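# Pull out and quarter-turn the nearest yellow rod

## Task

Using the right side of the table, take the yellow rod closest to right_arm, draw it outward until it stops, then rotate it by a quarter turn so the figures on it are lying flat; at the end no part of either arm (camera cables included) may be in contact with the rod.

## Robot and tools

Robot: two six-joint arms with parallel grippers, left_arm and right_arm. The scene frame has its origin at table height halfway between the nominal arm bases, +z up, +x out over the table, and left_arm on the +y side. The calibrated bases are roughly at (-0.028, +0.289, +0.027) m for left_arm and (-0.040, -0.349, +0.007) m for right_arm, both turned only slightly about z. Hand positions, hand orientations and wrist-camera poses are reported in each arm's own base frame; they may be off by a few centimetres, worse at long reach. end_effector_position is the point between the finger pads, about 1 cm short of the tips. The fingers point along the gripper's +z and close along its y.

Joint order, used in every row and every per-joint list: wrist pitch (joint4), shoulder (joint2), wrist yaw (joint5), wrist roll (joint6), elbow (joint3), waist (joint1). Stated ranges in rad: waist -2.618..3.054, shoulder 0..3.142, elbow 0..3.142, wrist pitch -1.571..1.571, wrist yaw -1.571..1.571, wrist roll -2.094..2.094. True ends may differ by up to 0.059 rad.

A row is always 14 numbers, each in [-1, 1]: left_arm's six joints in that order then its opening, then right_arm's six joints then its opening. The joint numbers are scaled offsets, not angles: 1.0 equals 2.224 rad for waist, shoulder and elbow, and 8.485 rad for the three wrist joints. Each offset is measured from the Joint targets as they stood when the action (or move) began, not from the previous row, so sending the same offset again moves further. Send 0 for any joint you want held. The opening number is absolute: +1 fully open, -1 closed; repeat the current value to leave a gripper alone, since 0 means half open.

execute_actions(actions, cameras): actions is a list of actions; each action is a list of up to 15 rows, one per 1/30 s step, and the last row is held to fill 15 steps (0.5 s). An empty list just reports state. An action pushing a joint more than 0.059 rad beyond its range is refused for both arms; a badly formed call is refused entirely. cameras picks which images return: omitted, null or ["all"] gives all, [] gives none.

move(target, speed, blend, opening_speed, blocking, cameras): target is one 14-number row, or a list of up to 15 rows, all offsets from the same starting Joint targets. Joints travel together along paths lasting 0.5 to 10 s. speed is in rad/s for the joint with furthest to go (0.01 to 12.57, default 0.5), one value or one per target. blend (rad) rounds corners between listed targets. opening_speed (0.2 or more, per second on the -1..+1 scale) makes the fingers change gradually; use a low value when closing on something fragile. blocking=false returns after about 0.5 s while motion continues. Moves do not avoid obstacles or the other arm. The result adds a move: line, e.g. done, off_target (resting more than 0.035 rad from target), moving, held or fault, and limits=held if steps were withheld. done does not prove there is no contact.

wait(seconds 0..10) lets time pass with commands held. stop brakes a running move. zoom_image(camera, region [x0,y0,x1,y1] in pixels, at most 504x504) enlarges part of the latest image of cam_left_wrist or cam_right_wrist (both 672x504 fisheye). read_manual gives only licence text. finished_scene(scene) ends the scene permanently; call it only once the rod is out, turned and untouched.

Result lines: Joint positions and Joint velocities per arm in the joint order above, then finger gap (m; 0.094 fully open). Joint targets are what the next offsets are counted from. grip_measured is the opening on the command scale, reading slightly wide when empty and narrower than a hard part under squeeze. Joint torques include arm weight, have offsets and noise; items 2, 5 and 6 flip sign beyond ±28 N m. "joint sent to its limit" means a joint was stopped at its real end; "joint command not followed" means the clearance check altered targets. Step readings list joint positions during action calls. MOTOR HOT appears at 75 °C; at 90 °C the arm folds and idles, at 100 °C it collapses. Avoid long stretched holds or pushing against unreachable poses.

Motion notes: each control step a joint target may lead its measured angle by at most 0.339 rad (big joints) or 2.2 rad (wrist); a target putting the gripper over 200 mm from its current place is scaled back. Tiny turns may not start. To release a push, command targets back past the measured positions.

Avoid: collisions or pressing between the two arms (including one gripper closing on the other's fingers), fast impacts, slamming the rod into its stop, dropping or flinging anything, and excessive force. Contact is harder with faster moves and with targets placed further beyond the contact point. The right arm is the natural choice for the nearest rod; grip the rod, pull outward slowly until it stops, rotate with wrist roll by about 1.571 rad, then open and back away clear.

Each tool is called after "Request:" as name(argument=value, ...), one argument or row to a line, values as JSON.

## Session

Request:
execute_actions(
  actions=[],
)

Scene clock: 0.00 s.
left_arm: end_effector_position=(+0.4007, +0.0076, +0.1253) grip_measured=+1.000 end_effector_quat_wxyz=(+0.625, -0.028, +0.778, +0.057) | right_arm: end_effector_position=(+0.3999, -0.0295, +0.1148) grip_measured=+1.000 end_effector_quat_wxyz=(+0.608, +0.063, +0.791, -0.024)
Joint names: [wrist pitch, shoulder, wrist yaw, wrist roll, elbow, waist]
Joint positions: left_arm=[0.966 1.539 -0.191 0.014 0.356 -0.068 0.094] | right_arm=[0.914 1.54 0.071 0.059 0.363 -0.045 0.094]
Joint velocities: within noise
Joint torques (N m): no reading
Heat: left arm: 47 °C; right arm: 43 °C.
Joint targets: left_arm=[0.959 1.536 -0.192 0.014 0.359 -0.068] | right_arm=[0.904 1.537 0.071 0.060 0.366 -0.045]
Tool commands: left_gripper/opening=+1.0 right_gripper/opening=+1.0

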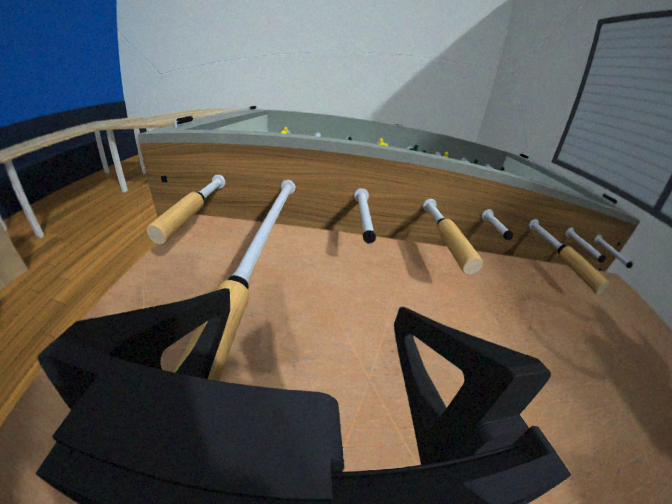

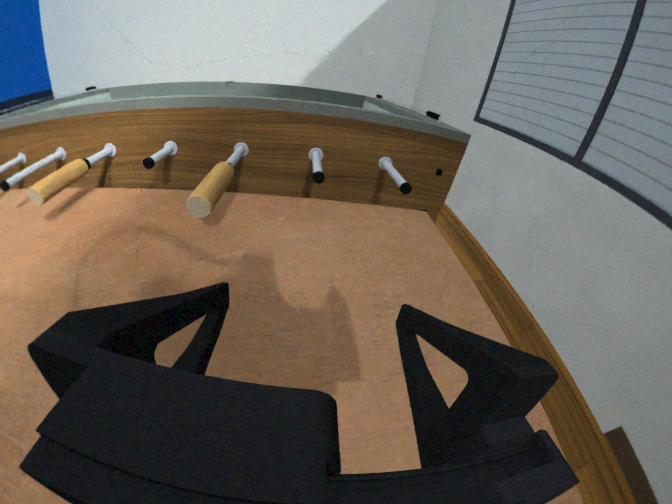

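Request:
zoom_image(
  camera="cam_left_wrist",
  region=[130, 90, 400, 290],
)

Request:
zoom_image(
  camera="cam_left_wrist",
  region=[370, 110, 650, 310],
)

Request:
zoom_image(
  camera="cam_right_wrist",
  region=[0, 60, 260, 240],
)

Request:
zoom_image(
  camera="cam_right_wrist",
  region=[180, 60, 480, 240],
)

Scaled by 1.867 from the camera's 672x504 image, which has a finer 960x720 frame.

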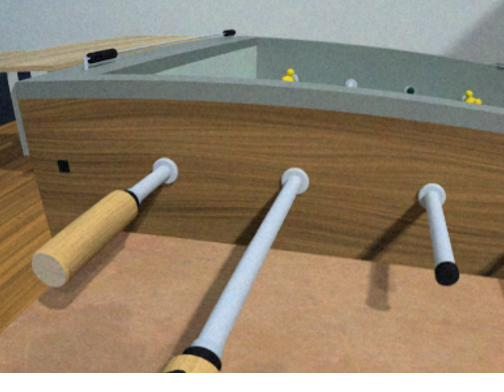

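Scaled by 1.800 from the camera's 672x504 image, which has a finer 960x720 frame.

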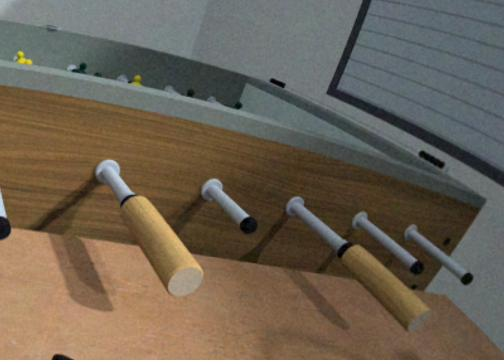

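Scaled by 1.938 from the camera's 672x504 image, which has a finer 960x720 frame.

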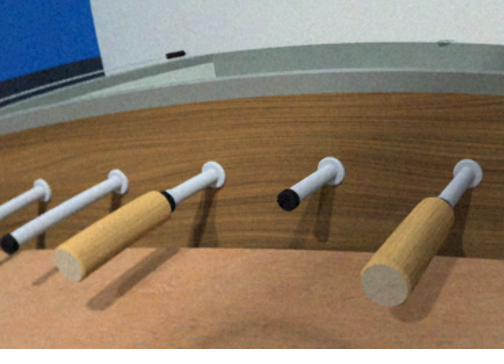

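Scaled by 1.680 from the camera's 672x504 image, which has a finer 960x720 frame.

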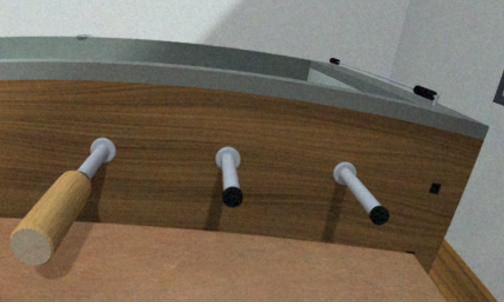

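Request:
move(
  target=[0,0,0,0,0,0,1,-0.161,0,0,0,0.511,0,1],
  speed=1.2,
)

Request:
zoom_image(
  camera="cam_right_wrist",
  region=[60, 0, 500, 300],
)

Scene clock: 85.20 s.
left_arm: end_effector_position=(+0.4007, +0.0076, +0.1253) grip_measured=+1.000 end_effector_quat_wxyz=(+0.625, -0.028, +0.778, +0.057) | right_arm: end_effector_position=(+0.4757, -0.0333, +0.3073) grip_measured=+1.000 end_effector_quat_wxyz=(+0.507, +0.063, +0.859, -0.028)
Joint names: [wrist pitch, shoulder, wrist yaw, wrist roll, elbow, waist]
Joint positions: left_arm=[0.966 1.539 -0.191 0.014 0.356 -0.068 0.094] | right_arm=[-0.449 1.54 0.073 0.059 1.481 -0.045 0.094]
Joint velocities: within noise
Joint torques (N m): left_arm=[1.85 -6.38 -0.04 0.02 5.33 -0.08] | right_arm=[1.47 -6.48 0.04 0.01 9.03 0.03]
Heat: left arm: 46 °C; right arm: 43 °C.
Joint targets: left_arm=[0.959 1.536 -0.192 0.014 0.359 -0.068] | right_arm=[-0.462 1.537 0.071 0.060 1.503 -0.045]
move: done
camera_calibration:
cam_right_wrist: T_world_to_cam=[[-0.0917737, -0.982305, 0.163264, -0.0484323], [-0.798896, -0.0252408, -0.600939, 0.596556], [0.594426, -0.185581, -0.782443, 0.0693108], [0, 0, 0, 1]] pos_world=[0.430941, -0.0196549, 0.420633]

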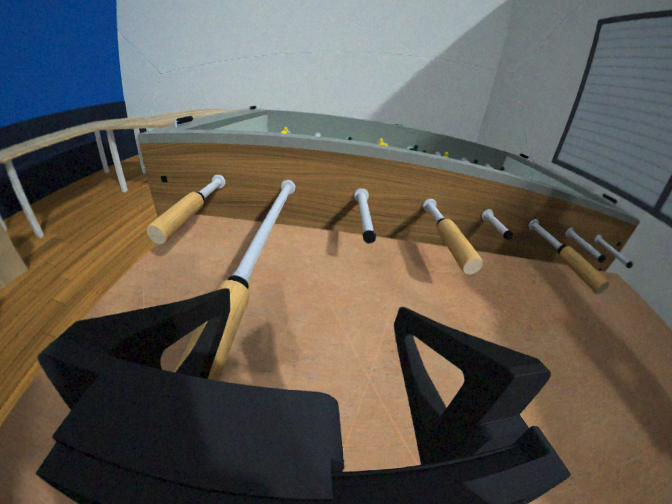

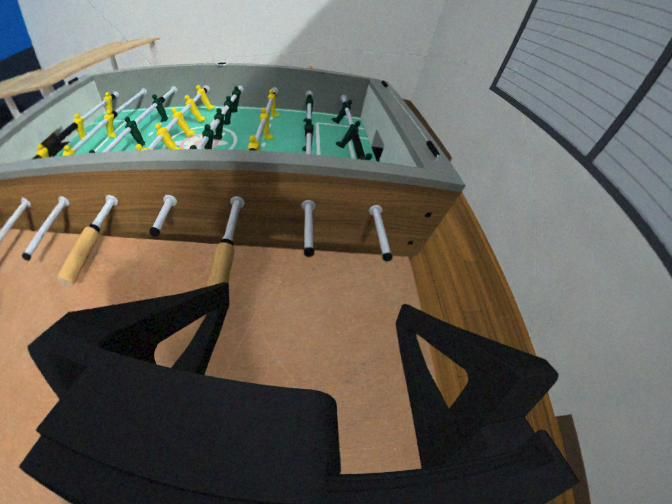

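Scaled by 1.145 from the camera's 672x504 image, which has a finer 960x720 frame.

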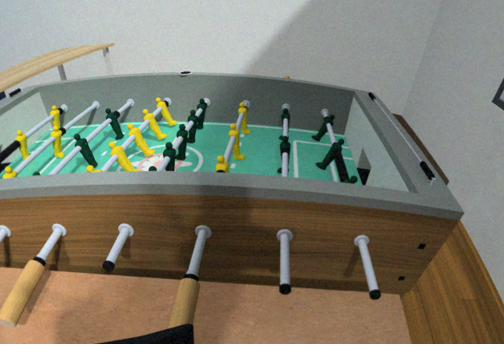

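Request:
move(
  target=[0,0,0,0,0,0,1,0.2359,0.3550,0.0331,0.178,-0.3219,0.1640,0.3],
  speed=1.2,
)

Scene clock: 112.90 s.
left_arm: end_effector_position=(+0.4007, +0.0076, +0.1253) grip_measured=+1.000 end_effector_quat_wxyz=(+0.625, -0.028, +0.778, +0.057) | right_arm: end_effector_position=(+0.5037, +0.1023, +0.0658) grip_measured=+0.302 end_effector_quat_wxyz=(+0.503, +0.511, +0.504, +0.482)
Joint names: [wrist pitch, shoulder, wrist yaw, wrist roll, elbow, waist]
Joint positions: left_arm=[0.966 1.539 -0.191 0.014 0.356 -0.068 0.094] | right_arm=[1.477 2.307 0.342 1.567 0.799 0.315 0.061]
Joint velocities: within noise
Joint torques (N m): left_arm=[1.84 -6.37 -0.05 0.01 5.38 -0.02] | right_arm=[2.28 -7.38 0.11 0.03 2.63 0.47]
Heat: left arm: 45 °C; right arm: 44 °C.
Joint targets: left_arm=[0.959 1.536 -0.192 0.014 0.359 -0.068] | right_arm=[1.539 2.327 0.352 1.570 0.787 0.320]
move: off_target (right_arm); right_arm: the wrist pitch is farthest, 0.063 rad from its target
camera_calibration:
cam_right_wrist: T_world_to_cam=[[-0.0834982, -0.190412, -0.978147, 0.116617], [-0.378246, 0.914172, -0.14567, 0.139326], [0.921932, 0.357817, -0.148354, -0.373422], [0, 0, 0, 1]] pos_world=[0.406706, 0.0284536, 0.0789653]

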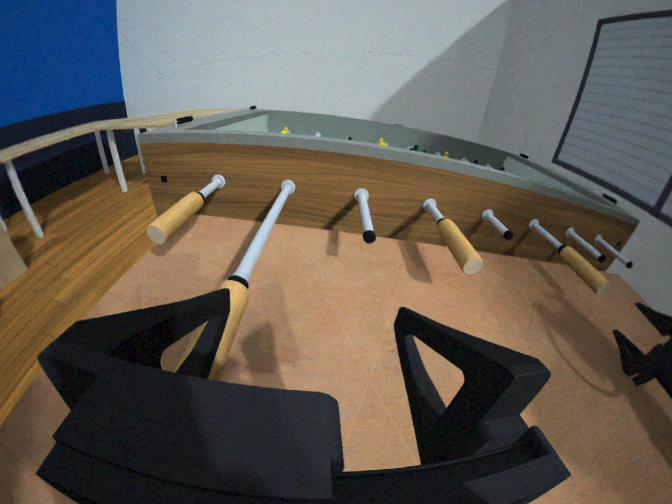

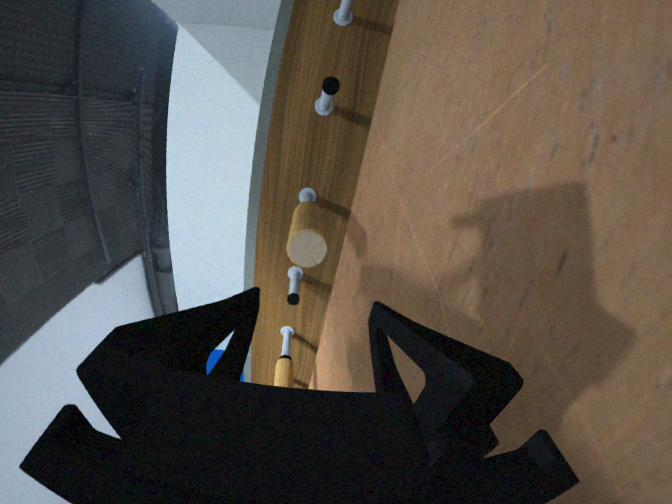

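Request:
move(
  target=[0,0,0,0,0,0,1,-0.0399,0.0718,-0.0111,0,0.2244,-0.0370,0.3],
  speed=0.6,
  cameras=["cam_right_wrist"],
)

Scene clock: 136.07 s.
left_arm: end_effector_position=(+0.4007, +0.0076, +0.1253) grip_measured=+1.000 end_effector_quat_wxyz=(+0.625, -0.028, +0.778, +0.057) | right_arm: end_effector_position=(+0.6059, +0.1045, +0.0838) grip_measured=+0.302 end_effector_quat_wxyz=(+0.508, +0.501, +0.490, +0.501)
Joint names: [wrist pitch, shoulder, wrist yaw, wrist roll, elbow, waist]
Joint positions: left_arm=[0.966 1.539 -0.191 0.014 0.356 -0.068 0.094] | right_arm=[1.213 2.459 0.264 1.569 1.265 0.245 0.061]
Joint velocities: within noise
Joint torques (N m): left_arm=[1.85 -6.37 -0.05 0.01 5.37 -0.06] | right_arm=[1.58 -9.18 -0.01 0.02 6.78 -0.64]
Heat: left arm: 45 °C; right arm: 47 °C.
Joint targets: left_arm=[0.959 1.536 -0.192 0.014 0.359 -0.068] | right_arm=[1.201 2.486 0.258 1.570 1.286 0.237]
move: done
camera_calibration:
cam_right_wrist: T_world_to_cam=[[-0.0346482, -0.174199, -0.984101, 0.112416], [-0.378865, 0.913483, -0.14836, 0.17919], [0.924803, 0.367701, -0.0976485, -0.472732], [0, 0, 0, 1]] pos_world=[0.508968, 0.0297202, 0.0910521]
Images, in order (width x height): cam_right_wrist 672x504.

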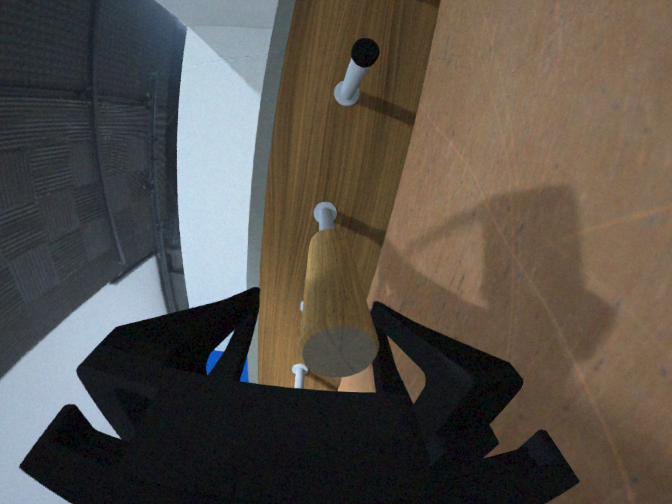

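Request:
move(
  target=[
    [0,0,0,0,0,0,1,0,0.0135,0,0,0,0,0.3],
    [0,0,0,0,0,0,1,0,0.0135,0,0,0,0,-0.45],
  ],
  speed=0.5,
  opening_speed=0.8,
  cameras=["cam_right_wrist"],
)

Scene clock: 149.77 s.
left_arm: end_effector_position=(+0.4007, +0.0076, +0.1253) grip_measured=+1.000 end_effector_quat_wxyz=(+0.625, -0.028, +0.778, +0.057) | right_arm: end_effector_position=(+0.6061, +0.1047, +0.0723) grip_measured=-0.305 end_effector_quat_wxyz=(+0.507, +0.502, +0.491, +0.500)
Joint names: [wrist pitch, shoulder, wrist yaw, wrist roll, elbow, waist]
Joint positions: left_arm=[0.966 1.539 -0.191 0.014 0.356 -0.068 0.094] | right_arm=[1.235 2.493 0.263 1.57 1.273 0.245 0.033]
Joint velocities: within noise
Joint torques (N m): left_arm=[1.85 -6.35 -0.04 0.01 5.3 -0.05] | right_arm=[1.42 -9.51 -0.02 0 6.01 -0.62]
Heat: left arm: 45 °C; right arm: 46 °C.
Joint targets: left_arm=[0.959 1.536 -0.192 0.014 0.359 -0.068] | right_arm=[1.201 2.517 0.258 1.570 1.286 0.237]
move: done
camera_calibration:
cam_right_wrist: T_world_to_cam=[[-0.0380106, -0.174055, -0.984002, 0.103131], [-0.380466, 0.913067, -0.146811, 0.178298], [0.924013, 0.368799, -0.100928, -0.473606], [0, 0, 0, 1]] pos_world=[0.509375, 0.0298182, 0.0798572]
Images, in order (width x height): cam_right_wrist 672x504.

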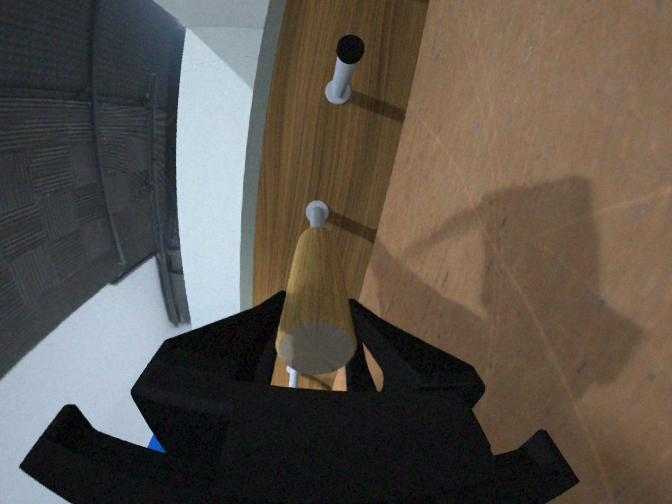

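Request:
move(
  target=[0,0,0,0,0,0,1,0,0,0,-0.185,0,0,-0.5],
  speed=1.2,
  cameras=["cam_right_wrist"],
)

Scene clock: 158.27 s.
left_arm: end_effector_position=(+0.4007, +0.0076, +0.1253) grip_measured=+1.000 end_effector_quat_wxyz=(+0.625, -0.028, +0.778, +0.057) | right_arm: end_effector_position=(+0.6061, +0.1043, +0.0718) grip_measured=-0.306 end_effector_quat_wxyz=(+0.711, +0.015, +0.703, +0.001)
Joint names: [wrist pitch, shoulder, wrist yaw, wrist roll, elbow, waist]
Joint positions: left_arm=[0.966 1.539 -0.191 0.014 0.356 -0.068 0.094] | right_arm=[1.232 2.493 0.265 0.02 1.273 0.245 0.033]
Joint velocities: within noise
Joint torques (N m): left_arm=[1.85 -6.35 -0.05 0.01 5.35 -0.08] | right_arm=[1.44 -9.5 -0.04 -0.18 6 -0.62]
Heat: left arm: 45 °C; right arm: 45 °C.
Joint targets: left_arm=[0.959 1.536 -0.192 0.014 0.359 -0.068] | right_arm=[1.201 2.517 0.258 0.001 1.286 0.237]
move: done
camera_calibration:
cam_right_wrist: T_world_to_cam=[[-0.0709082, -0.985396, 0.154815, 0.125345], [-0.390061, -0.115454, -0.913522, 0.34673], [0.918055, -0.125163, -0.376178, -0.398554], [0, 0, 0, 1]] pos_world=[0.510028, 0.113661, 0.147413]
Images, in order (width x height): cam_right_wrist 672x504.

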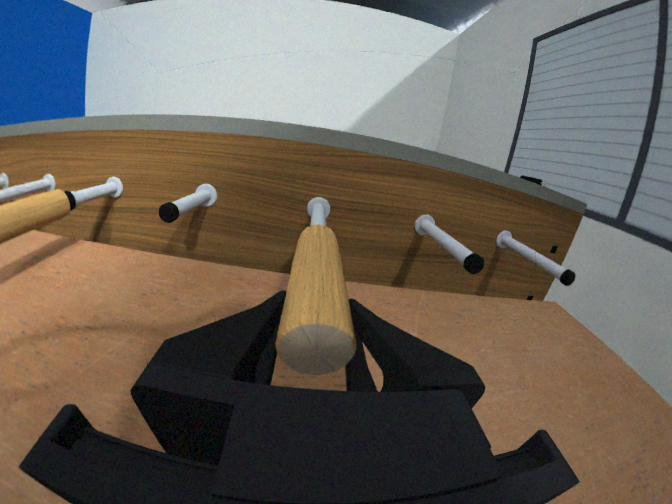

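Request:
move(
  target=[0,0,0,0,0,0,1,-0.0093,-0.1109,0.005,0,-0.1428,0.0211,-0.5],
  speed=0.4,
  cameras=["cam_right_wrist"],
)

Scene clock: 195.20 s.
left_arm: end_effector_position=(+0.4007, +0.0076, +0.1253) grip_measured=+1.000 end_effector_quat_wxyz=(+0.625, -0.028, +0.778, +0.057) | right_arm: end_effector_position=(+0.5492, +0.1025, +0.0691) grip_measured=-0.306 end_effector_quat_wxyz=(+0.666, +0.002, +0.746, -0.013)
Joint names: [wrist pitch, shoulder, wrist yaw, wrist roll, elbow, waist]
Joint positions: left_arm=[0.966 1.539 -0.191 0.014 0.356 -0.068 0.094] | right_arm=[1.18 2.288 0.298 0.018 0.99 0.276 0.033]
Joint velocities: within noise
Joint torques (N m): left_arm=[1.85 -6.34 -0.05 0.01 5.31 -0.05] | right_arm=[1.22 -11.37 0.08 -0.16 3.1 0.73]
Heat: left arm: 44 °C; right arm: 45 °C.
Joint targets: left_arm=[0.959 1.536 -0.192 0.014 0.359 -0.068] | right_arm=[1.122 2.270 0.300 0.001 0.968 0.284]
move: off_target (right_arm); right_arm: the wrist pitch is farthest, 0.058 rad from its target
camera_calibration:
cam_right_wrist: T_world_to_cam=[[-0.0494827, -0.978673, 0.199373, 0.104465], [-0.502229, -0.148163, -0.851947, 0.382565], [0.863318, -0.142288, -0.484187, -0.308275], [0, 0, 0, 1]] pos_world=[0.463443, 0.115055, 0.155835]
Images, in order (width x height): cam_right_wrist 672x504.

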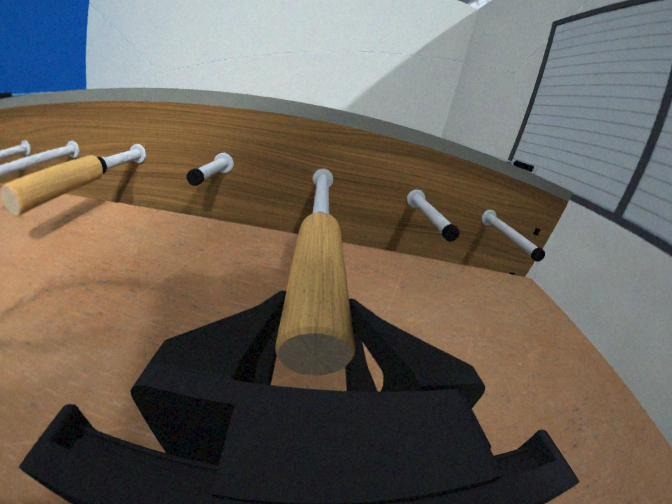

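Request:
move(
  target=[0,0,0,0,0,0,1,-0.03,-0.1317,0.005,0,-0.1072,0.0275,-0.5],
  speed=0.4,
  cameras=["cam_right_wrist"],
)

Scene clock: 208.93 s.
left_arm: end_effector_position=(+0.4007, +0.0076, +0.1253) grip_measured=+1.000 end_effector_quat_wxyz=(+0.625, -0.028, +0.778, +0.057) | right_arm: end_effector_position=(+0.4805, +0.1042, +0.0677) grip_measured=-0.306 end_effector_quat_wxyz=(+0.587, -0.027, +0.808, -0.041)
Joint names: [wrist pitch, shoulder, wrist yaw, wrist roll, elbow, waist]
Joint positions: left_arm=[0.966 1.539 -0.191 0.014 0.356 -0.068 0.094] | right_arm=[0.915 1.997 0.355 0.017 0.748 0.338 0.033]
Joint velocities: within noise
Joint torques (N m): left_arm=[1.83 -6.37 -0.05 0.01 5.33 -0.02] | right_arm=[1.28 -9.5 -0.02 -0.18 3.55 0.73]
Heat: left arm: 44 °C; right arm: 45 °C.
Joint targets: left_arm=[0.959 1.536 -0.192 0.014 0.359 -0.068] | right_arm=[0.867 1.977 0.342 0.001 0.730 0.346]
move: off_target (right_arm); right_arm: the wrist pitch is farthest, 0.047 rad from its target
camera_calibration:
cam_right_wrist: T_world_to_cam=[[0.00370398, -0.960083, 0.279691, 0.0700249], [-0.66007, -0.212453, -0.720535, 0.420802], [0.751195, -0.181947, -0.634509, -0.181253], [0, 0, 0, 1]] pos_world=[0.413656, 0.123652, 0.168611]
Images, in order (width x height): cam_right_wrist 672x504.

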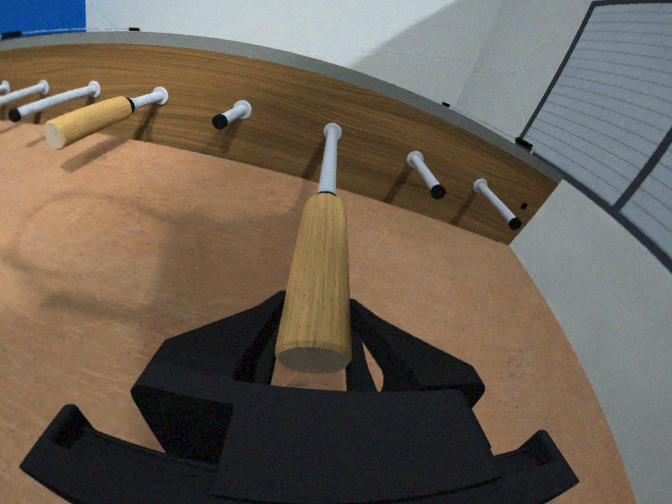

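Request:
move(
  target=[0,0,0,0,0,0,1,-0.0546,-0.1437,0.0025,0,-0.0478,0.033,-0.5],
  speed=0.35,
  cameras=["cam_right_wrist"],
)

Scene clock: 217.03 s.
left_arm: end_effector_position=(+0.4007, +0.0076, +0.1253) grip_measured=+1.000 end_effector_quat_wxyz=(+0.625, -0.028, +0.778, +0.057) | right_arm: end_effector_position=(+0.4649, +0.1020, +0.0794) grip_measured=-0.306 end_effector_quat_wxyz=(+0.533, -0.047, +0.843, -0.050)
Joint names: [wrist pitch, shoulder, wrist yaw, wrist roll, elbow, waist]
Joint positions: left_arm=[0.966 1.539 -0.191 0.014 0.356 -0.068 0.094] | right_arm=[0.599 1.837 0.339 0.017 0.768 0.339 0.033]
Joint velocities: within noise
Joint torques (N m): left_arm=[1.84 -6.35 -0.04 0.01 5.37 -0.05] | right_arm=[-0.05 -22.22 0.41 -0.18 -5.11 7.21]
Heat: left arm: 44 °C; right arm: 45 °C.
Joint targets: left_arm=[0.959 1.536 -0.192 0.014 0.359 -0.068] | right_arm=[0.404 1.657 0.364 0.001 0.623 0.419]
move: off_target (right_arm); right_arm: the wrist pitch is farthest, 0.195 rad from its target
camera_calibration:
cam_right_wrist: T_world_to_cam=[[0.0575422, -0.948044, 0.312892, 0.0358001], [-0.743814, -0.24976, -0.619968, 0.453147], [0.665905, -0.197059, -0.71954, -0.114545], [0, 0, 0, 1]] pos_world=[0.411273, 0.124546, 0.187316]
Images, in order (width x height): cam_right_wrist 672x504.

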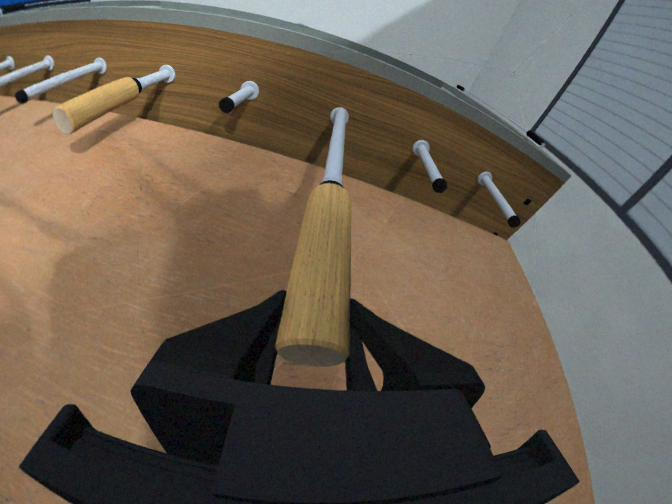

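Request:
move(
  target=[
    [0,0,0,0,0,0,1,0.0230,0.0809,-0.003,0,0.0652,-0.036,-0.5],
    [0,0,0,0,0,0,1,0.0230,0.0809,-0.003,0,0.0652,-0.036,0.6],
  ],
  speed=0.5,
  opening_speed=1.5,
  cameras=["cam_right_wrist"],
)

Scene clock: 230.87 s.
left_arm: end_effector_position=(+0.4007, +0.0076, +0.1253) grip_measured=+1.000 end_effector_quat_wxyz=(+0.625, -0.028, +0.778, +0.057) | right_arm: end_effector_position=(+0.4681, +0.1017, +0.0737) grip_measured=+0.598 end_effector_quat_wxyz=(+0.527, -0.055, +0.847, -0.056)
Joint names: [wrist pitch, shoulder, wrist yaw, wrist roll, elbow, waist]
Joint positions: left_arm=[0.966 1.539 -0.191 0.014 0.356 -0.068 0.094] | right_arm=[0.591 1.859 0.336 0.002 0.784 0.335 0.075]
Joint velocities: within noise
Joint torques (N m): left_arm=[1.84 -6.32 -0.05 0.02 5.35 -0.01] | right_arm=[1.7 -9.2 0.17 0.01 4.48 0.4]
Heat: left arm: 44 °C; right arm: 53 °C.
Joint targets: left_arm=[0.959 1.536 -0.192 0.014 0.359 -0.068] | right_arm=[0.599 1.837 0.338 0.000 0.768 0.339]
move: done
camera_calibration:
cam_right_wrist: T_world_to_cam=[[0.0675063, -0.942093, 0.328488, 0.0307413], [-0.751116, -0.264697, -0.604781, 0.455778], [0.65671, -0.205906, -0.725489, -0.115171], [0, 0, 0, 1]] pos_world=[0.415901, 0.12589, 0.181993]
Images, in order (width x height): cam_right_wrist 672x504.

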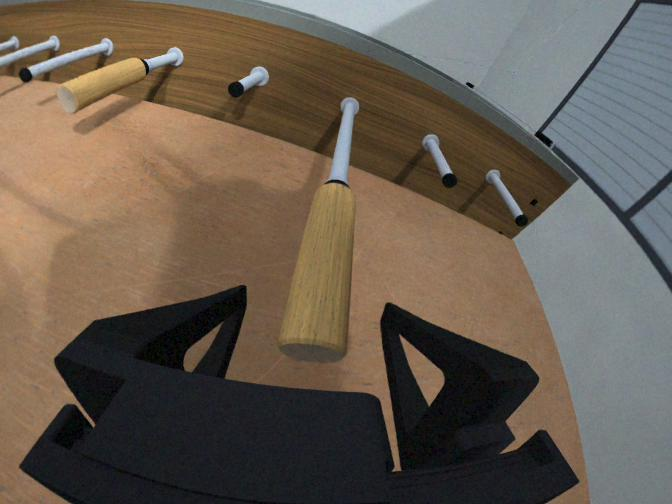

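Request:
move(
  target=[0,0,0,0,0,0,1,-0.0707,-0.27,0,0,0.1,0,0.7],
  speed=0.9,
  cameras=["cam_right_wrist"],
)

Request:
zoom_image(
  camera="cam_right_wrist",
  region=[160, 0, 560, 300],
)

Scene clock: 239.67 s.
left_arm: end_effector_position=(+0.4007, +0.0076, +0.1253) grip_measured=+1.000 end_effector_quat_wxyz=(+0.625, -0.028, +0.778, +0.057) | right_arm: end_effector_position=(+0.4123, +0.0822, +0.3049) grip_measured=+0.698 end_effector_quat_wxyz=(+0.620, -0.027, +0.784, -0.029)
Joint names: [wrist pitch, shoulder, wrist yaw, wrist roll, elbow, waist]
Joint positions: left_arm=[0.966 1.539 -0.191 0.014 0.356 -0.068 0.094] | right_arm=[0.012 1.234 0.337 0.001 0.976 0.335 0.08]
Joint velocities: within noise
Joint torques (N m): left_arm=[1.84 -6.39 -0.04 0.01 5.35 -0.05] | right_arm=[1.57 -3.64 0.11 0 8.7 0.42]
Heat: left arm: 44 °C; right arm: 50 °C.
Joint targets: left_arm=[0.959 1.536 -0.192 0.014 0.359 -0.068] | right_arm=[-0.001 1.237 0.338 0.001 0.991 0.339]
move: done
camera_calibration:
cam_right_wrist: T_world_to_cam=[[0.00037117, -0.96505, 0.262067, -0.0101259], [-0.595922, -0.210664, -0.774918, 0.53196], [0.803043, -0.155884, -0.575172, -0.0250423], [0, 0, 0, 1]] pos_world=[0.33712, 0.0983894, 0.400476]
Images, in order (width x height): cam_right_wrist 672x504.

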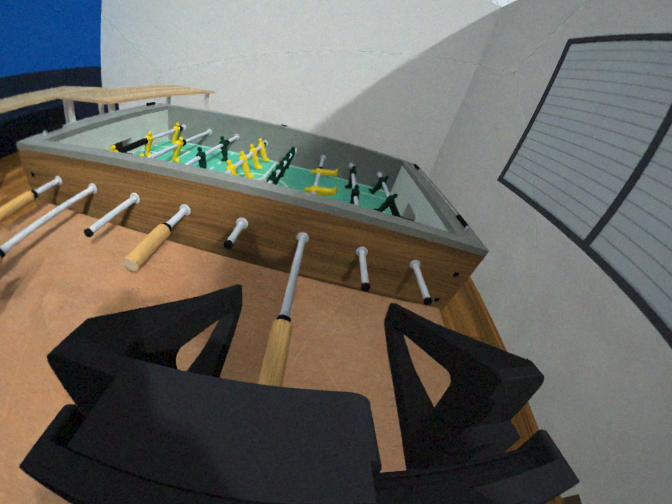

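Scaled by 1.260 from the camera's 672x504 image, which has a finer 960x720 frame.

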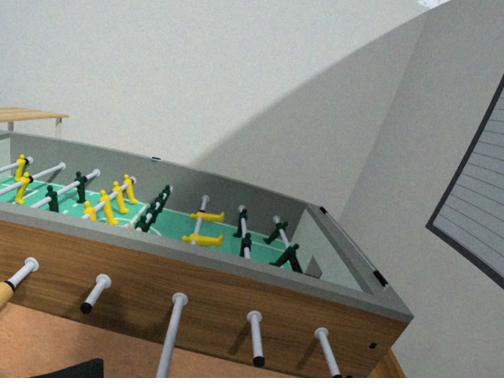

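Request:
finished_scene(
  scene=1,
)

The scene is finished: the task was done.


## Next scene

The same job, from a new start.

Request:
execute_actions(
  actions=[],
)

Request:
zoom_image(
  camera="cam_right_wrist",
  region=[0, 60, 500, 280],
)

Scene clock: 0.00 s.
left_arm: end_effector_position=(+0.3899, -0.0004, +0.1147) grip_measured=+1.000 end_effector_quat_wxyz=(+0.609, -0.026, +0.793, +0.006) | right_arm: end_effector_position=(+0.3960, -0.0474, +0.1154) grip_measured=+1.000 end_effector_quat_wxyz=(+0.595, +0.094, +0.794, -0.086)
Joint names: [wrist pitch, shoulder, wrist yaw, wrist roll, elbow, waist]
Joint positions: left_arm=[0.911 1.495 -0.08 -0.043 0.322 -0.04 0.094] | right_arm=[0.848 1.518 0.234 0.044 0.38 -0.018 0.094]
Joint velocities: within noise
Joint torques (N m): no reading
Heat: left arm: 42 °C; right arm: 40 °C.
Joint targets: left_arm=[0.899 1.493 -0.081 -0.042 0.324 -0.040] | right_arm=[0.837 1.515 0.234 0.045 0.383 -0.018]
Tool commands: left_gripper/opening=+1.0 right_gripper/opening=+1.0
camera_calibration:
cam_left_wrist: T_world_to_cam=[[0.0222135, -0.980285, 0.196335, -0.0420869], [-0.593611, -0.170951, -0.786385, 0.357186], [0.804446, -0.0990782, -0.585705, -0.125405], [0, 0, 0, 1]] pos_world=[0.313846, 0.00737939, 0.215698]
cam_right_wrist: T_world_to_cam=[[-0.244005, -0.947103, 0.208463, 0.0183839], [-0.655393, 0.00260904, -0.755284, 0.379511], [0.714788, -0.320918, -0.621361, -0.108823], [0, 0, 0, 1]] pos_world=[0.331, -0.0185021, 0.215188]

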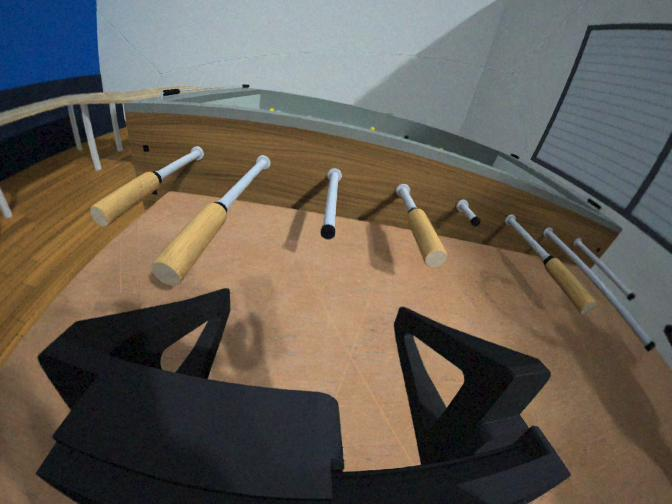

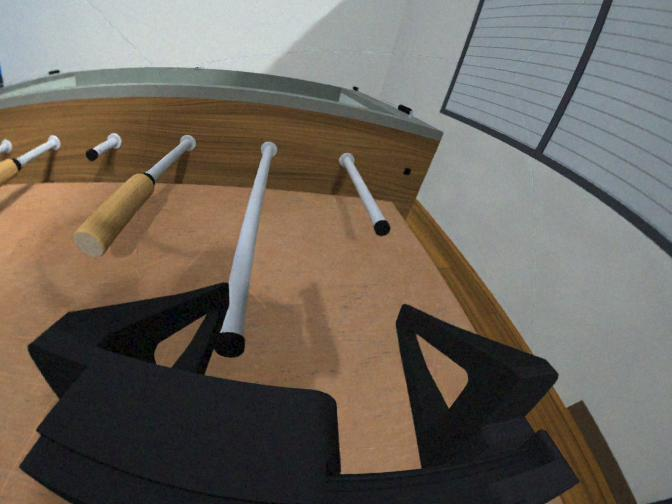

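Scaled by 1.008 from the camera's 672x504 image, which has a finer 960x720 frame.

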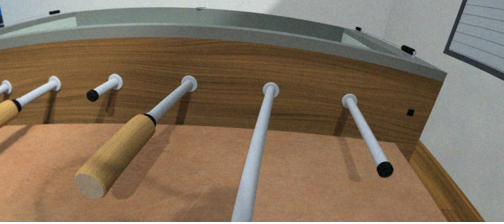

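Request:
move(
  target=[
    [0,0,0,0,0,0,1,-0.1222,-0.0292,0.0372,-0.1903,0.3674,0.2329,0.3],
    [0,0,0,0,0,0,1,0.0647,0.3136,0.0443,-0.1860,0.1659,0.2442,0.3],
  ],
  speed=1.5,
  blend=0.2,
  cameras=["cam_right_wrist"],
)

Scene clock: 63.70 s.
left_arm: end_effector_position=(+0.3899, -0.0004, +0.1147) grip_measured=+1.000 end_effector_quat_wxyz=(+0.609, -0.026, +0.793, +0.006) | right_arm: end_effector_position=(+0.4705, +0.1513, +0.0801) grip_measured=+0.302 end_effector_quat_wxyz=(-0.454, +0.499, -0.533, +0.510)
Joint names: [wrist pitch, shoulder, wrist yaw, wrist roll, elbow, waist]
Joint positions: left_arm=[0.911 1.495 -0.08 -0.043 0.322 -0.04 0.094] | right_arm=[1.351 2.197 0.606 -1.55 0.764 0.516 0.061]
Joint velocities: within noise
Joint torques (N m): left_arm=[1.88 -5.75 -0.04 0.01 5.34 -0.06] | right_arm=[2.04 -7.39 0.12 0.18 2.93 0.84]
Heat: left arm: 42 °C; right arm: 41 °C.
Joint targets: left_arm=[0.899 1.493 -0.081 -0.042 0.324 -0.040] | right_arm=[1.386 2.212 0.610 -1.533 0.752 0.525]
move: done
camera_calibration:
cam_right_wrist: T_world_to_cam=[[0.0358395, 0.201261, 0.978882, -0.135068], [-0.467329, -0.862439, 0.19443, 0.367464], [0.883357, -0.464428, 0.0631458, -0.232533], [0, 0, 0, 1]] pos_world=[0.381977, 0.236104, 0.0754531]
Images, in order (width x height): cam_right_wrist 672x504.

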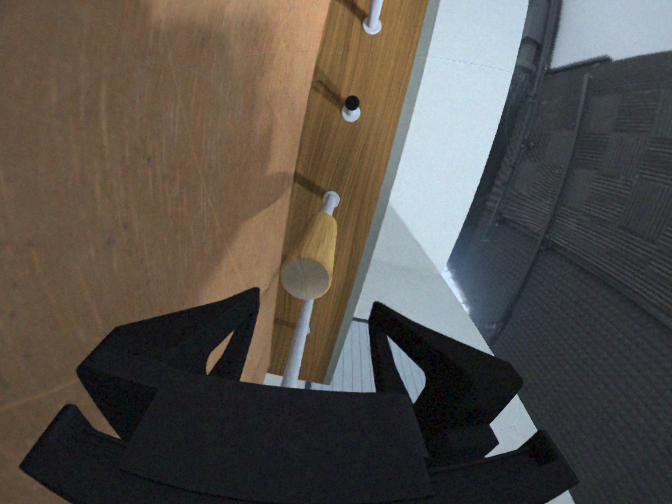

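Request:
move(
  target=[
    [0,0,0,0,0,0,1,0.0016,0.0913,-0.0139,-0.0044,0.1295,-0.0553,0.3],
    [0,0,0,0,0,0,1,0.0016,0.0913,-0.0139,-0.0044,0.1295,-0.0553,-0.5],
    [0,0,0,0,0,0,1,0.0016,0.0913,-0.0139,0.1807,0.1295,-0.0553,-0.5],
  ],
  speed=[0.6,0.6,1.2],
  opening_speed=0.9,
  cameras=["cam_right_wrist"],
)

Scene clock: 85.07 s.
left_arm: end_effector_position=(+0.3899, -0.0004, +0.1147) grip_measured=+1.000 end_effector_quat_wxyz=(+0.609, -0.026, +0.793, +0.006) | right_arm: end_effector_position=(+0.5366, +0.1399, +0.0644) grip_measured=-0.309 end_effector_quat_wxyz=(+0.701, +0.015, +0.712, -0.041)
Joint names: [wrist pitch, shoulder, wrist yaw, wrist roll, elbow, waist]
Joint positions: left_arm=[0.911 1.495 -0.08 -0.043 0.322 -0.04 0.094] | right_arm=[1.364 2.4 0.483 -0.031 1.021 0.403 0.032]
Joint velocities: within noise
Joint torques (N m): left_arm=[1.89 -5.75 -0.04 0.02 5.34 -0.08] | right_arm=[2.02 -8.99 0.15 0.38 5.56 -0.03]
Heat: left arm: 42 °C; right arm: 44 °C.
Joint targets: left_arm=[0.899 1.493 -0.081 -0.042 0.324 -0.040] | right_arm=[1.400 2.415 0.492 0.000 1.040 0.402]
move: done; target 2's new numbers were sent with right_arm's wrist pitch 0.038 rad from that target
camera_calibration:
cam_right_wrist: T_world_to_cam=[[-0.124208, -0.968584, 0.215446, 0.179005], [-0.423467, -0.144617, -0.894294, 0.337783], [0.897356, -0.202312, -0.392201, -0.310132], [0, 0, 0, 1]] pos_world=[0.443572, 0.159487, 0.141877]
Images, in order (width x height): cam_right_wrist 672x504.

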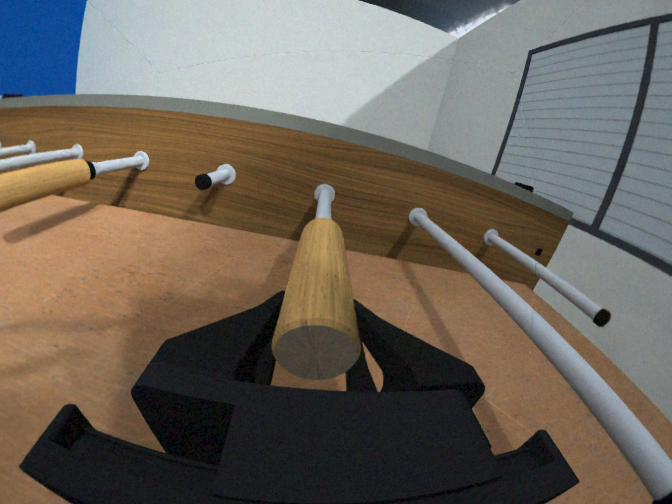

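Request:
move(
  target=[
    [0,0,0,0,0,0,1,-0.0461,-0.1441,0.0068,0.0159,-0.1152,0.0395,-0.5],
    [0,0,0,0,0,0,1,-0.0937,-0.2673,0.0115,0.0361,-0.1691,0.0786,-0.5],
  ],
  speed=0.4,
  blend=0.05,
  cameras=["cam_right_wrist"],
)

Scene clock: 109.47 s.
left_arm: end_effector_position=(+0.3899, -0.0004, +0.1147) grip_measured=+1.000 end_effector_quat_wxyz=(+0.609, -0.026, +0.793, +0.006) | right_arm: end_effector_position=(+0.4498, +0.1494, +0.0655) grip_measured=-0.311 end_effector_quat_wxyz=(+0.555, +0.036, +0.831, -0.007)
Joint names: [wrist pitch, shoulder, wrist yaw, wrist roll, elbow, waist]
Joint positions: left_arm=[0.911 1.495 -0.08 -0.043 0.322 -0.04 0.094] | right_arm=[0.708 1.924 0.512 0.268 0.76 0.504 0.032]
Joint velocities: within noise
Joint torques (N m): left_arm=[1.88 -5.72 -0.04 0.01 5.31 -0.08] | right_arm=[0.74 -16.31 1.02 0.43 -1.99 6.57]
Heat: left arm: 42 °C; right arm: 44 °C.
Joint targets: left_arm=[0.899 1.493 -0.081 -0.042 0.324 -0.040] | right_arm=[0.605 1.821 0.590 0.306 0.664 0.577]
move: off_target (right_arm); right_arm: the shoulder is farthest, 0.104 rad from its target
camera_calibration:
cam_right_wrist: T_world_to_cam=[[-0.0435478, -0.987019, 0.154585, 0.147676], [-0.723117, -0.0756255, -0.686573, 0.414125], [0.689351, -0.141682, -0.710437, -0.124545], [0, 0, 0, 1]] pos_world=[0.391747, 0.159432, 0.173017]
Images, in order (width x height): cam_right_wrist 672x504.

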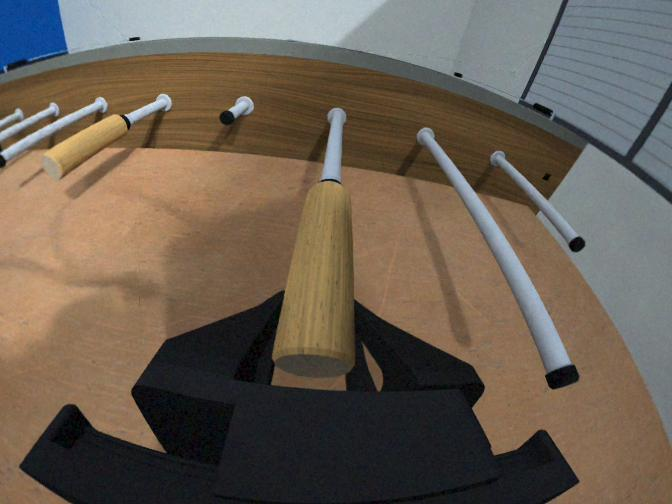

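Request:
move(
  target=[0,0,0,0,0,0,1,-0.0151,-0.0369,0.0018,0.0082,-0.013,0.018,-0.55],
  speed=0.4,
  cameras=["cam_right_wrist"],
)

Scene clock: 128.53 s.
left_arm: end_effector_position=(+0.3899, -0.0004, +0.1147) grip_measured=+1.000 end_effector_quat_wxyz=(+0.609, -0.026, +0.793, +0.006) | right_arm: end_effector_position=(+0.4463, +0.1490, +0.0692) grip_measured=-0.311 end_effector_quat_wxyz=(+0.543, +0.061, +0.837, +0.012)
Joint names: [wrist pitch, shoulder, wrist yaw, wrist roll, elbow, waist]
Joint positions: left_arm=[0.911 1.495 -0.08 -0.043 0.322 -0.04 0.094] | right_arm=[0.636 1.886 0.5 0.343 0.765 0.503 0.032]
Joint velocities: within noise
Joint torques (N m): left_arm=[1.9 -5.75 -0.04 0.01 5.33 -0.06] | right_arm=[0.24 -19.79 1.32 0.31 -4.41 10.26]
Heat: left arm: 41 °C; right arm: 44 °C.
Joint targets: left_arm=[0.899 1.493 -0.081 -0.042 0.324 -0.040] | right_arm=[0.476 1.739 0.605 0.376 0.635 0.617]
move: off_target (right_arm); right_arm: the wrist pitch is farthest, 0.159 rad from its target
camera_calibration:
cam_right_wrist: T_world_to_cam=[[-0.0611048, -0.993413, 0.0969341, 0.159245], [-0.740564, -0.0199892, -0.671689, 0.412689], [0.669202, -0.112829, -0.734464, -0.113247], [0, 0, 0, 1]] pos_world=[0.391138, 0.153668, 0.178587]
Images, in order (width x height): cam_right_wrist 672x504.

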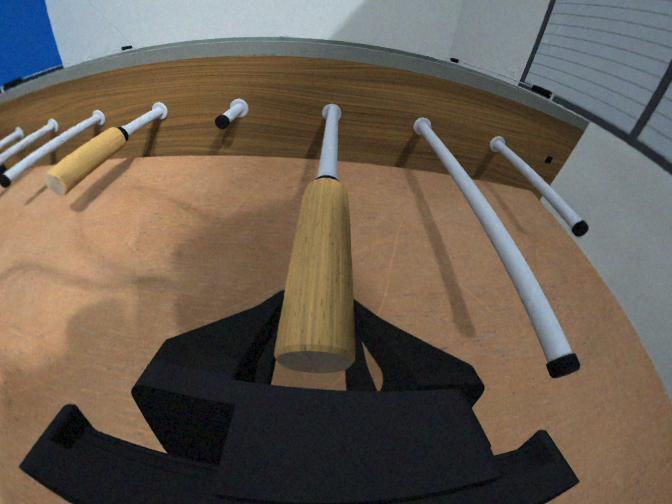

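Request:
move(
  target=[
    [0,0,0,0,0,0,1,0.0189,0.0661,-0.0124,-0.0113,0.0585,-0.0513,-0.5],
    [0,0,0,0,0,0,1,0.0189,0.0661,-0.0124,-0.0113,0.0585,-0.0513,0.6],
    [0,0,0,0,0,0,1,-0.0518,-0.2039,-0.0124,-0.0113,0.1585,-0.0513,0.6],
  ],
  speed=[0.5,0.5,0.9],
  opening_speed=1.5,
  cameras=["cam_right_wrist"],
)

Request:
zoom_image(
  camera="cam_right_wrist",
  region=[160, 50, 460, 280],
)

Scene clock: 145.97 s.
left_arm: end_effector_position=(+0.3899, -0.0004, +0.1147) grip_measured=+1.000 end_effector_quat_wxyz=(+0.609, -0.026, +0.793, +0.006) | right_arm: end_effector_position=(+0.4056, +0.1251, +0.2952) grip_measured=+0.598 end_effector_quat_wxyz=(+0.620, +0.067, +0.780, +0.045)
Joint names: [wrist pitch, shoulder, wrist yaw, wrist roll, elbow, waist]
Joint positions: left_arm=[0.911 1.495 -0.08 -0.043 0.322 -0.04 0.094] | right_arm=[0.051 1.283 0.496 0.284 0.972 0.498 0.075]
Joint velocities: within noise
Joint torques (N m): left_arm=[1.89 -5.74 -0.03 0.01 5.33 -0.08] | right_arm=[1.59 -4.07 0.16 -0.04 8.57 0.49]
Heat: left arm: 41 °C; right arm: 47 °C.
Joint targets: left_arm=[0.899 1.493 -0.081 -0.042 0.324 -0.040] | right_arm=[0.037 1.285 0.500 0.280 0.988 0.503]
move: done; target 2's new numbers were sent with right_arm's wrist roll 0.043 rad from that target
camera_calibration:
cam_right_wrist: T_world_to_cam=[[-0.0555366, -0.997936, 0.0322295, 0.128561], [-0.596376, 0.00726595, -0.802673, 0.510656], [0.800782, -0.0637986, -0.595548, -0.023204], [0, 0, 0, 1]] pos_world=[0.330264, 0.123105, 0.391927]
Images, in order (width x height): cam_right_wrist 672x504.

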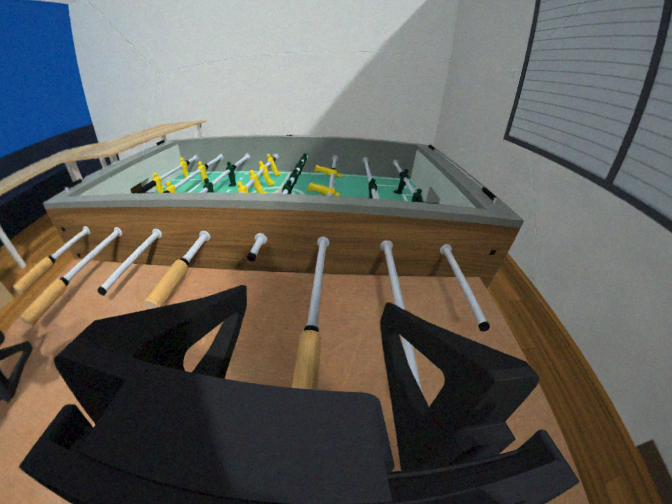

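Scaled by 1.680 from the camera's 672x504 image, which has a finer 960x720 frame.

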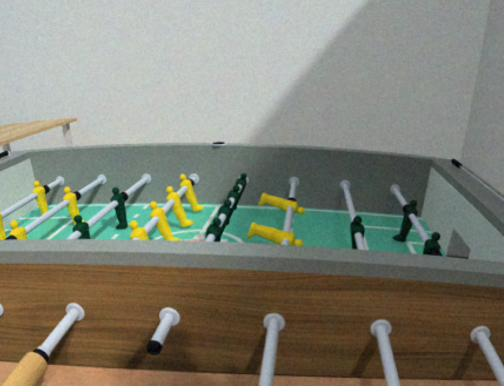

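Request:
zoom_image(
  camera="cam_right_wrist",
  region=[280, 140, 400, 230],
)

Scaled by 4.200 from the camera's 672x504 image, which has a finer 960x720 frame.

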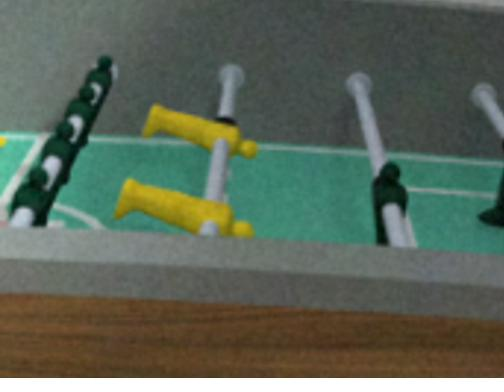

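Request:
move(
  target=[
    [0,0,0,0,0,0,1,0.1570,0.3990,0.0161,-0.0012,-0.1452,0.0220,0.6],
    [0,0,0,0,0,0,1,0.1570,0.3990,0.0161,-0.0012,-0.1452,0.0220,-0.5],
    [0,0,0,0,0,0,1,0.1570,0.3990,0.0161,-0.0436,-0.1452,0.0220,-0.5],
    [0,0,0,0,0,0,1,0.1570,0.3990,0.0161,-0.0436,-0.1452,0.0220,0.6],
  ],
  speed=[0.9,0.5,0.8,0.5],
  opening_speed=1.2,
  cameras=["cam_right_wrist"],
)

Scene clock: 192.60 s.
left_arm: end_effector_position=(+0.3899, -0.0004, +0.1147) grip_measured=+1.000 end_effector_quat_wxyz=(+0.609, -0.026, +0.793, +0.006) | right_arm: end_effector_position=(+0.4471, +0.1497, +0.0720) grip_measured=+0.598 end_effector_quat_wxyz=(+0.664, -0.027, +0.742, -0.086)
Joint names: [wrist pitch, shoulder, wrist yaw, wrist roll, elbow, waist]
Joint positions: left_arm=[0.911 1.495 -0.08 -0.043 0.322 -0.04 0.094] | right_arm=[1.354 2.159 0.635 -0.087 0.676 0.547 0.075]
Joint velocities: within noise
Joint torques (N m): left_arm=[1.89 -5.75 -0.03 0.02 5.3 -0.03] | right_arm=[1.8 -6.94 0.11 -0.02 2.7 0.47]
Heat: left arm: 41 °C; right arm: 44 °C.
Joint targets: left_arm=[0.899 1.493 -0.081 -0.042 0.324 -0.040] | right_arm=[1.369 2.173 0.636 -0.090 0.665 0.552]
move: done
camera_calibration:
cam_right_wrist: T_world_to_cam=[[-0.100527, -0.935168, 0.339639, 0.151157], [-0.511264, -0.244295, -0.823971, 0.357152], [0.853524, -0.256477, -0.45356, -0.192756], [0, 0, 0, 1]] pos_world=[0.362317, 0.179171, 0.155518]
Images, in order (width x height): cam_right_wrist 672x504.

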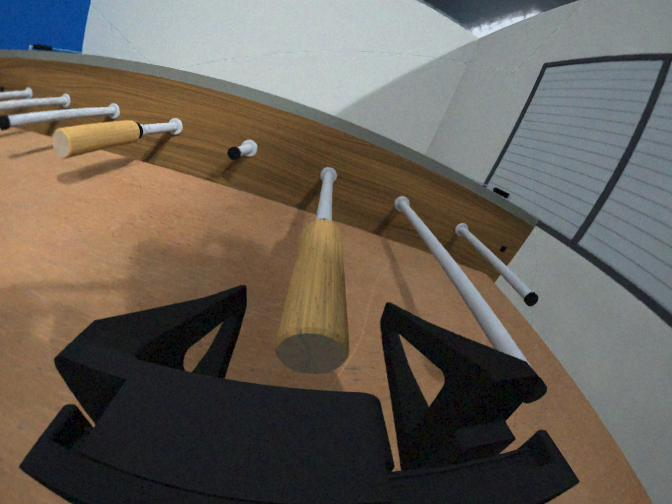

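Lift back to the view pose.

Request:
move(
  target=[0,0,0,0,0,0,1,-0.1570,-0.3990,-0.0161,0.042,0.1452,-0.0220,0.6],
  speed=0.9,
  cameras=["cam_right_wrist"],
)

Request:
zoom_image(
  camera="cam_right_wrist",
  region=[280, 140, 400, 230],
)

Scene clock: 198.13 s.
left_arm: end_effector_position=(+0.3899, -0.0004, +0.1147) grip_measured=+1.000 end_effector_quat_wxyz=(+0.609, -0.026, +0.793, +0.006) | right_arm: end_effector_position=(+0.4046, +0.1288, +0.2892) grip_measured=+0.598 end_effector_quat_wxyz=(+0.617, +0.050, +0.785, +0.031)
Joint names: [wrist pitch, shoulder, wrist yaw, wrist roll, elbow, waist]
Joint positions: left_arm=[0.911 1.495 -0.08 -0.043 0.322 -0.04 0.094] | right_arm=[0.051 1.291 0.508 0.252 0.965 0.511 0.075]
Joint velocities: within noise
Joint torques (N m): left_arm=[1.89 -5.78 -0.03 0.01 5.35 -0.02] | right_arm=[1.61 -4.68 0.04 0.16 9.1 -0.72]
Heat: left arm: 41 °C; right arm: 44 °C.
Joint targets: left_arm=[0.899 1.493 -0.081 -0.042 0.324 -0.040] | right_arm=[0.037 1.285 0.500 0.266 0.988 0.503]
move: done
camera_calibration:
cam_right_wrist: T_world_to_cam=[[-0.0458177, -0.996201, 0.0740514, 0.116114], [-0.605428, -0.0312715, -0.795286, 0.511712], [0.79458, -0.081271, -0.601695, -0.0192093], [0, 0, 0, 1]] pos_world=[0.330388, 0.130114, 0.386801]
Images, in order (width x height): cam_right_wrist 672x504.

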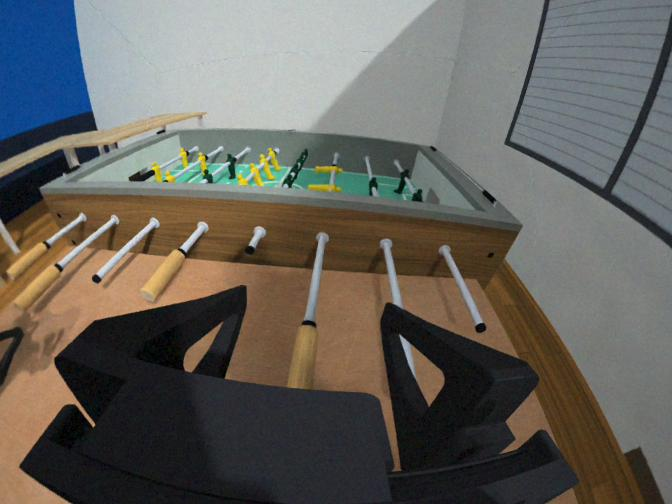

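Scaled by 4.200 from the camera's 672x504 image, which has a finer 960x720 frame.

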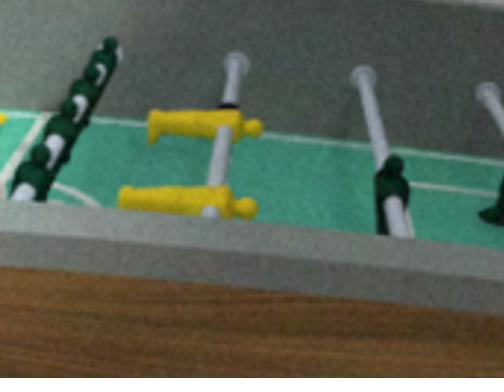

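Request:
finished_scene(
  scene=2,
)

The scene is finished: the task was done.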